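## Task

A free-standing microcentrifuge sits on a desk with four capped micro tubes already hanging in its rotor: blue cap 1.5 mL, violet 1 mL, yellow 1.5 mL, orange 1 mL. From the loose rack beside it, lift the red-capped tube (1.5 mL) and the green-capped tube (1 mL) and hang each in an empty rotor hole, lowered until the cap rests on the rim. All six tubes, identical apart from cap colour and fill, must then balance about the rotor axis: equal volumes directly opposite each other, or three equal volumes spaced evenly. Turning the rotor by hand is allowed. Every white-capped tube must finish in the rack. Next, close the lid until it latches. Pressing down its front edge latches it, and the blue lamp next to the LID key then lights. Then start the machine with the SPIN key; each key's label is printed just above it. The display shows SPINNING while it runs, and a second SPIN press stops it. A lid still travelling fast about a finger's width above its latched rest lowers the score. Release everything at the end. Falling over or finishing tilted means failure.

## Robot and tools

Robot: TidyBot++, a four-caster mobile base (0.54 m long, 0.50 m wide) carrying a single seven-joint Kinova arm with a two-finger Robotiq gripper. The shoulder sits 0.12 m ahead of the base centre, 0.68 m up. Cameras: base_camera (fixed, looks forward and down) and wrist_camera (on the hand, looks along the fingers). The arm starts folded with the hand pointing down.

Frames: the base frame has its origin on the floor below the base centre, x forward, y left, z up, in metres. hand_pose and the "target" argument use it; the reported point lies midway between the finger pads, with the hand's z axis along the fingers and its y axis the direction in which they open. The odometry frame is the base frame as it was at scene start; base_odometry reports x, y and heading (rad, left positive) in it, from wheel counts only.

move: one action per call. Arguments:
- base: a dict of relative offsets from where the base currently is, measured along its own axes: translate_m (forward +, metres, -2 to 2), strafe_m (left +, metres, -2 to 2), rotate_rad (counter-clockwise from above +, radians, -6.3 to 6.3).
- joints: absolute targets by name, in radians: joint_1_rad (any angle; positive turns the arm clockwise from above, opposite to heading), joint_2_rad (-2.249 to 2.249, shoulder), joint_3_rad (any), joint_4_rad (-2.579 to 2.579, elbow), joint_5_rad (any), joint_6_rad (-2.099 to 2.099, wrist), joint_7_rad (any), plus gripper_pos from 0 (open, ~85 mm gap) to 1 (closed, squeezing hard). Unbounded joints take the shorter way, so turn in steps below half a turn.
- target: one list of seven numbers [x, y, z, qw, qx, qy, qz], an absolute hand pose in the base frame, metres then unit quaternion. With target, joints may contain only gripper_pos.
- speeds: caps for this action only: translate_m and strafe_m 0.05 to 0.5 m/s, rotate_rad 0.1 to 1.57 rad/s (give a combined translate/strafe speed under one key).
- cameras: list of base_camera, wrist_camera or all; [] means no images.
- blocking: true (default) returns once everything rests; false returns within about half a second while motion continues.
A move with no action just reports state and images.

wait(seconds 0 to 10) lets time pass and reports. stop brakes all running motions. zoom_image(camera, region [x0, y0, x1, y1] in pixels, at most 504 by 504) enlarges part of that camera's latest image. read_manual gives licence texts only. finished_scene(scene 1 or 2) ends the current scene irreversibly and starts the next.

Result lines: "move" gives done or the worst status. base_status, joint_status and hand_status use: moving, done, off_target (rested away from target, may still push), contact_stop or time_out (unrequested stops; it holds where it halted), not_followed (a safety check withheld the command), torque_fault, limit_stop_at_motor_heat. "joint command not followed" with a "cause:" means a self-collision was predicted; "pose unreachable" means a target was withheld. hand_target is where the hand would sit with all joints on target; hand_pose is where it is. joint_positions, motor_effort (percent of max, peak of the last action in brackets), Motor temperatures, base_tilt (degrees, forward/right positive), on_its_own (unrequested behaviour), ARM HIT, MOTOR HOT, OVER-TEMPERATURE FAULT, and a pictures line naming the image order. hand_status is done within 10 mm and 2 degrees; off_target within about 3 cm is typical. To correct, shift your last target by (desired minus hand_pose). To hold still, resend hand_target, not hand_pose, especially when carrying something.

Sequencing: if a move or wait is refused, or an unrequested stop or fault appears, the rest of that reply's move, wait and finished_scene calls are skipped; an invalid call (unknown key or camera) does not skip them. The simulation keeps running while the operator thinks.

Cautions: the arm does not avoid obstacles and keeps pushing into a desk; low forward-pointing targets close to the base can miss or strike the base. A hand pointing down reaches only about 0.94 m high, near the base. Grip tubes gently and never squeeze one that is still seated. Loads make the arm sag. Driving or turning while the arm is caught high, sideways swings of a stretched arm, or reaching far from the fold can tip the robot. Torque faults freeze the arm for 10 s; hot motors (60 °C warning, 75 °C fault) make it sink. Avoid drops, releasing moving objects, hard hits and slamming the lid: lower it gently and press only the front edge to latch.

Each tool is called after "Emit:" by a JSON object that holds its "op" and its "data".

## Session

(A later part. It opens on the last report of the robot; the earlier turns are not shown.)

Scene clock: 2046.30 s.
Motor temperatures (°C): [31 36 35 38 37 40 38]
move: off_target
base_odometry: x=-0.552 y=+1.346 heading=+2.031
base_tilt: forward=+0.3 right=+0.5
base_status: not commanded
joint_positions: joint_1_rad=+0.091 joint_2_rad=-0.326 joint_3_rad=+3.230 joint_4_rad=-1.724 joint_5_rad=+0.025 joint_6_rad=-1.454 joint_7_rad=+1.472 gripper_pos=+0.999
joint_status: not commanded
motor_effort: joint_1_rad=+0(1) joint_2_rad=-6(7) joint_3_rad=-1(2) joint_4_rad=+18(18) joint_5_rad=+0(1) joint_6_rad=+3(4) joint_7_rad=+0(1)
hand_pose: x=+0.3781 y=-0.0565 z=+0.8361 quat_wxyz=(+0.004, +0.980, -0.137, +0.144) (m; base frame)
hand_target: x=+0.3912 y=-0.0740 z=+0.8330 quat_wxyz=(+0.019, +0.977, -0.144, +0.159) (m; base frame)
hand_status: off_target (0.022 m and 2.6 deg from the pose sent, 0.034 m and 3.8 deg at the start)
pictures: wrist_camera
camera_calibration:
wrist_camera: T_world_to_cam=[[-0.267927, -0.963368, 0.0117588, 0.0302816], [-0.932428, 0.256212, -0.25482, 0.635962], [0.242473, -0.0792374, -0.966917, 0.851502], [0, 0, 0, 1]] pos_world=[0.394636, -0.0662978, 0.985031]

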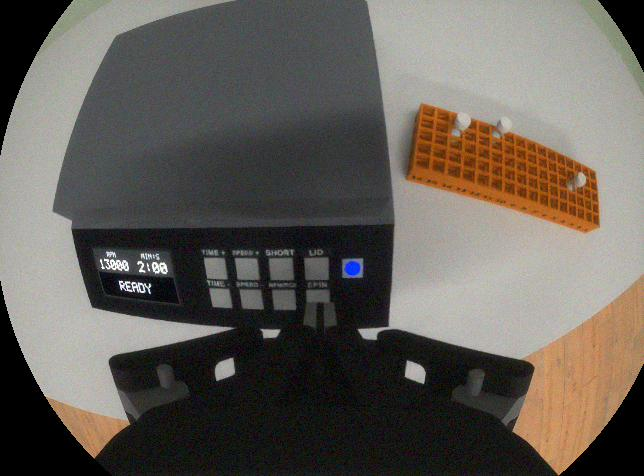

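Emit:
{"op": "move", "data": {"target": [0.3924, -0.0735, 0.8230, 0.0194, 0.9763, -0.1435, 0.1590], "cameras": ["wrist_camera"]}}

Emit:
{"op": "zoom_image", "data": {"camera": "wrist_camera", "region": [240, 190, 420, 340]}}

Scene clock: 2057.83 s.
Motor temperatures (°C): [31 36 35 38 37 40 38]
move: off_target
base_odometry: x=-0.552 y=+1.346 heading=+2.031
base_tilt: forward=+0.4 right=+0.5
base_status: not commanded
joint_positions: joint_1_rad=+0.091 joint_2_rad=-0.326 joint_3_rad=+3.230 joint_4_rad=-1.757 joint_5_rad=+0.025 joint_6_rad=-1.423 joint_7_rad=+1.472 gripper_pos=+0.999
joint_status: not commanded
motor_effort: joint_1_rad=-1(1) joint_2_rad=-6(7) joint_3_rad=-2(2) joint_4_rad=+18(18) joint_5_rad=+0(1) joint_6_rad=+3(4) joint_7_rad=+0(1)
hand_pose: x=+0.3793 y=-0.0564 z=+0.8256 quat_wxyz=(+0.004, +0.980, -0.137, +0.143) (m; base frame)
hand_target: x=+0.3924 y=-0.0735 z=+0.8230 quat_wxyz=(+0.019, +0.977, -0.144, +0.159) (m; base frame)
hand_status: off_target (0.022 m and 2.7 deg from the pose sent, 0.026 m and 2.6 deg at the start)
pictures: wrist_camera
camera_calibration:
wrist_camera: T_world_to_cam=[[-0.26712, -0.963587, 0.0120872, 0.0302556], [-0.933124, 0.255502, -0.252979, 0.633082], [0.240679, -0.0788546, -0.967396, 0.842179], [0, 0, 0, 1]] pos_world=[0.396131, -0.0661901, 0.974512]

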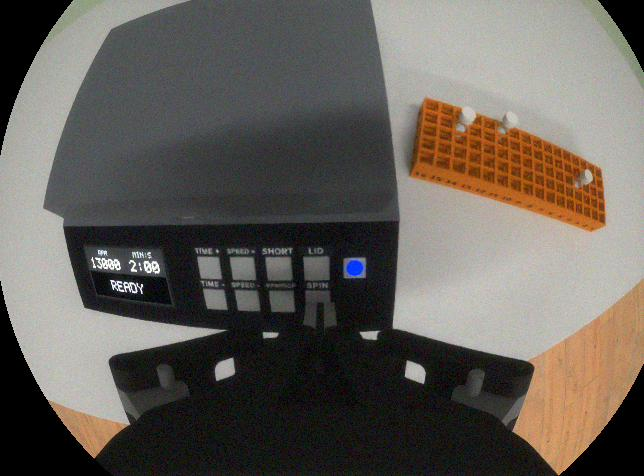

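Scaled by 2.800.

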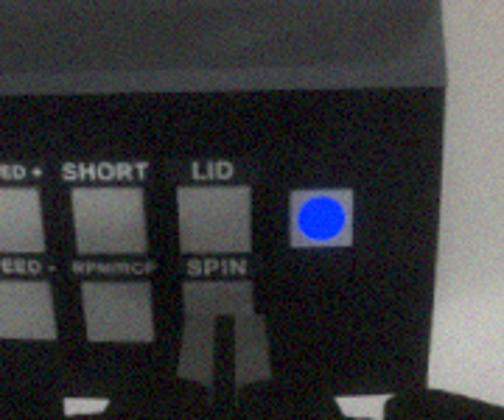

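Emit:
{"op": "move", "data": {"target": [0.3928, -0.0730, 0.8190, 0.0194, 0.9763, -0.1435, 0.1590], "cameras": ["wrist_camera"]}}

Emit:
{"op": "zoom_image", "data": {"camera": "wrist_camera", "region": [80, 190, 420, 340]}}

Scene clock: 2062.60 s.
Motor temperatures (°C): [31 36 35 38 37 40 38]
move: off_target
base_odometry: x=-0.552 y=+1.346 heading=+2.031
base_tilt: forward=+0.4 right=+0.5
base_status: not commanded
joint_positions: joint_1_rad=+0.091 joint_2_rad=-0.326 joint_3_rad=+3.230 joint_4_rad=-1.769 joint_5_rad=+0.025 joint_6_rad=-1.410 joint_7_rad=+1.472 gripper_pos=+0.999
joint_status: not commanded
motor_effort: joint_1_rad=+0(1) joint_2_rad=-6(7) joint_3_rad=-1(2) joint_4_rad=+17(18) joint_5_rad=+0(1) joint_6_rad=+3(4) joint_7_rad=+0(1)
hand_pose: x=+0.3800 y=-0.0564 z=+0.8220 quat_wxyz=(+0.004, +0.980, -0.137, +0.143) (m; base frame)
hand_target: x=+0.3928 y=-0.0730 z=+0.8190 quat_wxyz=(+0.019, +0.977, -0.144, +0.159) (m; base frame)
hand_status: off_target (0.021 m and 2.7 deg from the pose sent, 0.022 m and 2.7 deg at the start)
pictures: wrist_camera
camera_calibration:
wrist_camera: T_world_to_cam=[[-0.266855, -0.963661, 0.0120554, 0.0304039], [-0.933009, 0.255193, -0.253714, 0.633396], [0.241418, -0.0789528, -0.967204, 0.838091], [0, 0, 0, 1]] pos_world=[0.396747, -0.0661696, 0.970941]

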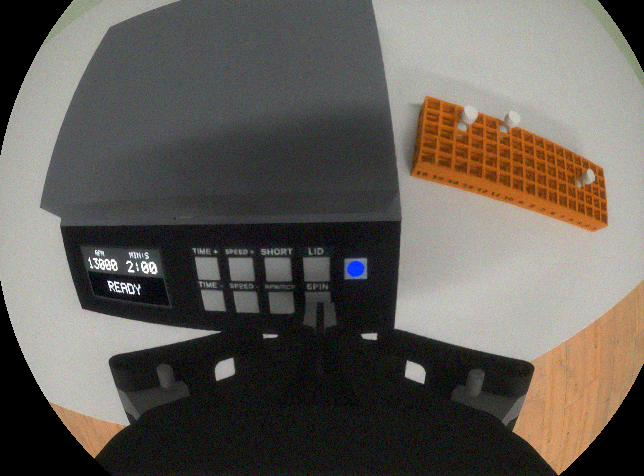

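Scaled by 1.482.

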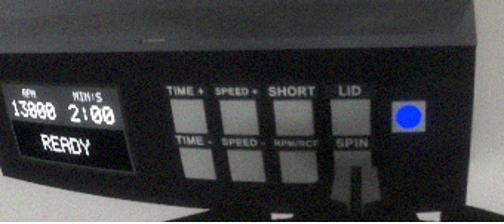

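Emit:
{"op": "move", "data": {"target": [0.3932, -0.0730, 0.8150, 0.0194, 0.9763, -0.1435, 0.1590], "cameras": ["wrist_camera"]}}

Emit:
{"op": "zoom_image", "data": {"camera": "wrist_camera", "region": [80, 190, 420, 340]}}

Scene clock: 2067.80 s.
Motor temperatures (°C): [31 36 35 38 37 40 38]
move: off_target
base_odometry: x=-0.552 y=+1.346 heading=+2.031
base_tilt: forward=+0.4 right=+0.5
base_status: not commanded
joint_positions: joint_1_rad=+0.091 joint_2_rad=-0.326 joint_3_rad=+3.230 joint_4_rad=-1.781 joint_5_rad=+0.025 joint_6_rad=-1.397 joint_7_rad=+1.472 gripper_pos=+0.999
joint_status: not commanded
motor_effort: joint_1_rad=-1(1) joint_2_rad=-6(7) joint_3_rad=-1(2) joint_4_rad=+18(18) joint_5_rad=+0(1) joint_6_rad=+3(3) joint_7_rad=+0(1)
hand_pose: x=+0.3806 y=-0.0564 z=+0.8182 quat_wxyz=(+0.004, +0.980, -0.137, +0.143) (m; base frame)
hand_target: x=+0.3932 y=-0.0730 z=+0.8150 quat_wxyz=(+0.019, +0.977, -0.144, +0.159) (m; base frame)
hand_status: off_target (0.021 m and 2.7 deg from the pose sent, 0.022 m and 2.7 deg at the start)
pictures: wrist_camera
camera_calibration:
wrist_camera: T_world_to_cam=[[-0.266571, -0.96374, 0.012048, 0.0305243], [-0.932968, 0.254882, -0.254177, 0.633352], [0.241889, -0.0789966, -0.967083, 0.833987], [0, 0, 0, 1]] pos_world=[0.397301, -0.0661305, 0.96715]

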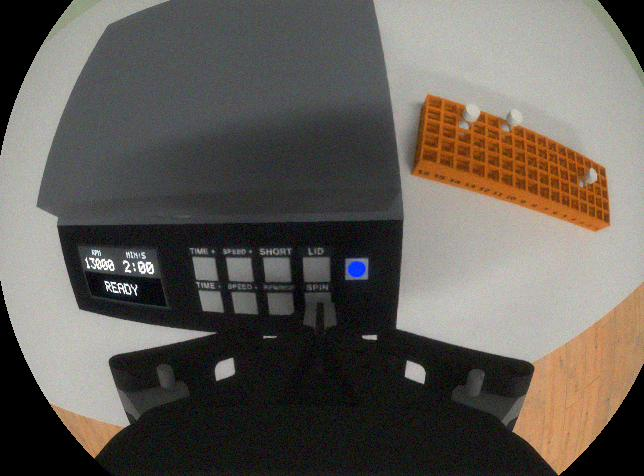

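Scaled by 1.482.

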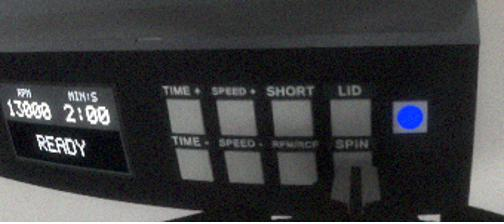

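Emit:
{"op": "move", "data": {"target": [0.3938, -0.0730, 0.8110, 0.0194, 0.9763, -0.1435, 0.1590], "cameras": ["wrist_camera"]}}

Emit:
{"op": "zoom_image", "data": {"camera": "wrist_camera", "region": [80, 190, 420, 340]}}

Scene clock: 2072.07 s.
Motor temperatures (°C): [31 36 35 38 37 40 38]
move: off_target
base_odometry: x=-0.552 y=+1.346 heading=+2.031
base_tilt: forward=+0.4 right=+0.5
base_status: not commanded
joint_positions: joint_1_rad=+0.091 joint_2_rad=-0.327 joint_3_rad=+3.230 joint_4_rad=-1.788 joint_5_rad=+0.025 joint_6_rad=-1.387 joint_7_rad=+1.472 gripper_pos=+0.999
joint_status: not commanded
motor_effort: joint_1_rad=-1(1) joint_2_rad=-4(7) joint_3_rad=-2(2) joint_4_rad=+17(18) joint_5_rad=+0(1) joint_6_rad=+5(6) joint_7_rad=+0(1)
hand_pose: x=+0.3816 y=-0.0565 z=+0.8166 quat_wxyz=(+0.004, +0.980, -0.137, +0.146) (m; base frame)
hand_target: x=+0.3938 y=-0.0730 z=+0.8110 quat_wxyz=(+0.019, +0.977, -0.144, +0.159) (m; base frame)
hand_status: off_target (0.021 m and 2.5 deg from the pose sent, 0.022 m and 2.7 deg at the start)
pictures: wrist_camera
camera_calibration:
wrist_camera: T_world_to_cam=[[-0.266519, -0.96376, 0.0115407, 0.0310662], [-0.931879, 0.254608, -0.258411, 0.636886], [0.246108, -0.079626, -0.965966, 0.829629], [0, 0, 0, 1]] pos_world=[0.397602, -0.0661562, 0.965613]

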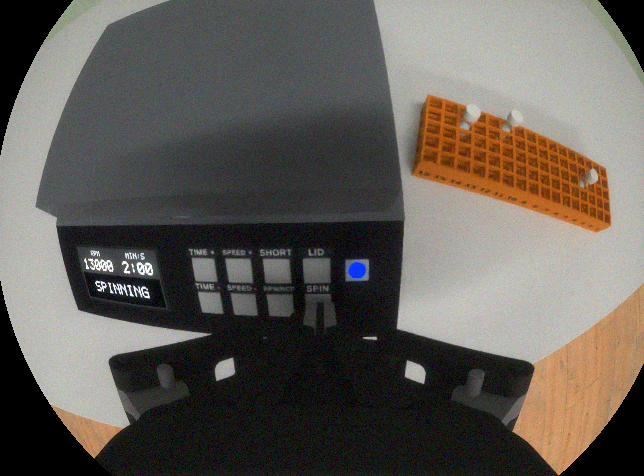

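Scaled by 1.482.

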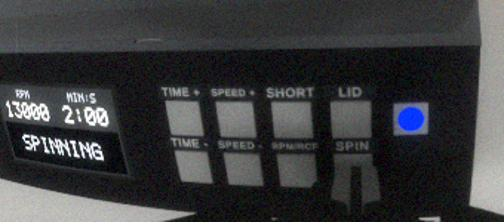

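Emit:
{"op": "move", "data": {"target": [0.3800, -0.0650, 0.8600, 0.0194, 0.9763, -0.1435, 0.1590], "cameras": []}}

Emit:
{"op": "move", "data": {"target": [0.3500, -0.0500, 0.9200, 0.0131, 0.9888, -0.1205, 0.1074], "cameras": ["wrist_camera"]}}

Emit:
{"op": "zoom_image", "data": {"camera": "wrist_camera", "region": [80, 60, 500, 340]}}

Scene clock: 2078.10 s.
Motor temperatures (°C): [31 36 35 38 37 40 38]
move: off_target
base_odometry: x=-0.552 y=+1.346 heading=+2.031
base_tilt: forward=+0.3 right=+0.5
base_status: not commanded
joint_positions: joint_1_rad=+0.091 joint_2_rad=-0.326 joint_3_rad=+3.227 joint_4_rad=-1.663 joint_5_rad=+0.025 joint_6_rad=-1.436 joint_7_rad=+1.472 gripper_pos=+0.999
joint_status: not commanded
motor_effort: joint_1_rad=-1(1) joint_2_rad=-7(8) joint_3_rad=-2(2) joint_4_rad=+17(19) joint_5_rad=+0(1) joint_6_rad=+4(6) joint_7_rad=-1(1)
hand_pose: x=+0.3972 y=-0.0596 z=+0.8626 quat_wxyz=(+0.006, +0.974, -0.136, +0.183) (m; base frame)
hand_target: x=+0.3800 y=-0.0650 z=+0.8600 quat_wxyz=(+0.019, +0.977, -0.144, +0.159) (m; base frame)
hand_status: off_target (0.018 m and 3.3 deg from the pose sent, 0.044 m and 2.5 deg at the start)
pictures: none
No camera images: "cameras" was empty.

Scene clock: 2079.73 s.
Motor temperatures (°C): [31 36 35 38 37 40 38]
move: off_target
base_odometry: x=-0.552 y=+1.346 heading=+2.031
base_tilt: forward=+0.3 right=+0.5
base_status: not commanded
joint_positions: joint_1_rad=+0.091 joint_2_rad=-0.296 joint_3_rad=+3.227 joint_4_rad=-1.403 joint_5_rad=+0.025 joint_6_rad=-1.743 joint_7_rad=+1.472 gripper_pos=+0.999
joint_status: not commanded
motor_effort: joint_1_rad=-1(1) joint_2_rad=-6(8) joint_3_rad=-1(2) joint_4_rad=+16(19) joint_5_rad=+0(1) joint_6_rad=+3(4) joint_7_rad=-1(1)
hand_pose: x=+0.3621 y=-0.0548 z=+0.9266 quat_wxyz=(+0.005, +0.980, -0.140, +0.145) (m; base frame)
hand_target: x=+0.3500 y=-0.0500 z=+0.9199 quat_wxyz=(+0.013, +0.987, -0.120, +0.107) (m; base frame)
hand_status: off_target (0.015 m and 5.0 deg from the pose sent, 0.075 m and 9.0 deg at the start)
pictures: wrist_camera
camera_calibration:
wrist_camera: T_world_to_cam=[[-0.272243, -0.962144, 0.0127669, 0.0273004], [-0.930862, 0.259985, -0.256718, 0.645157], [0.243681, -0.0817739, -0.966402, 0.942011], [0, 0, 0, 1]] pos_world=[0.378434, -0.0644321, 1.07564]

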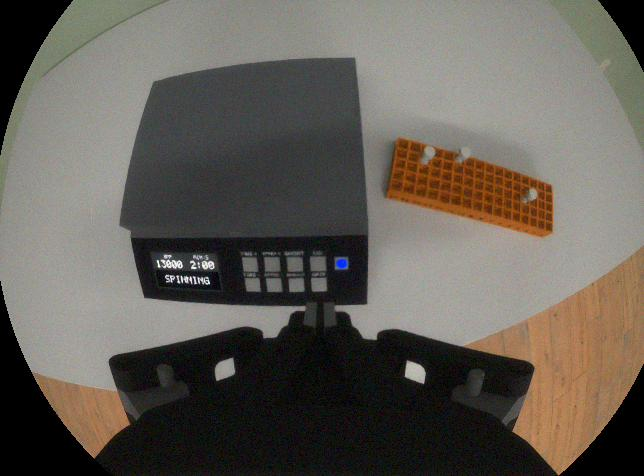

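Scaled by 1.200.

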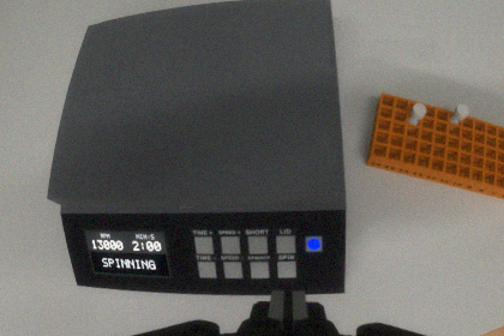

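Emit:
{"op": "finished_scene", "data": {"scene": 1}}

The scene is finished: the task was done.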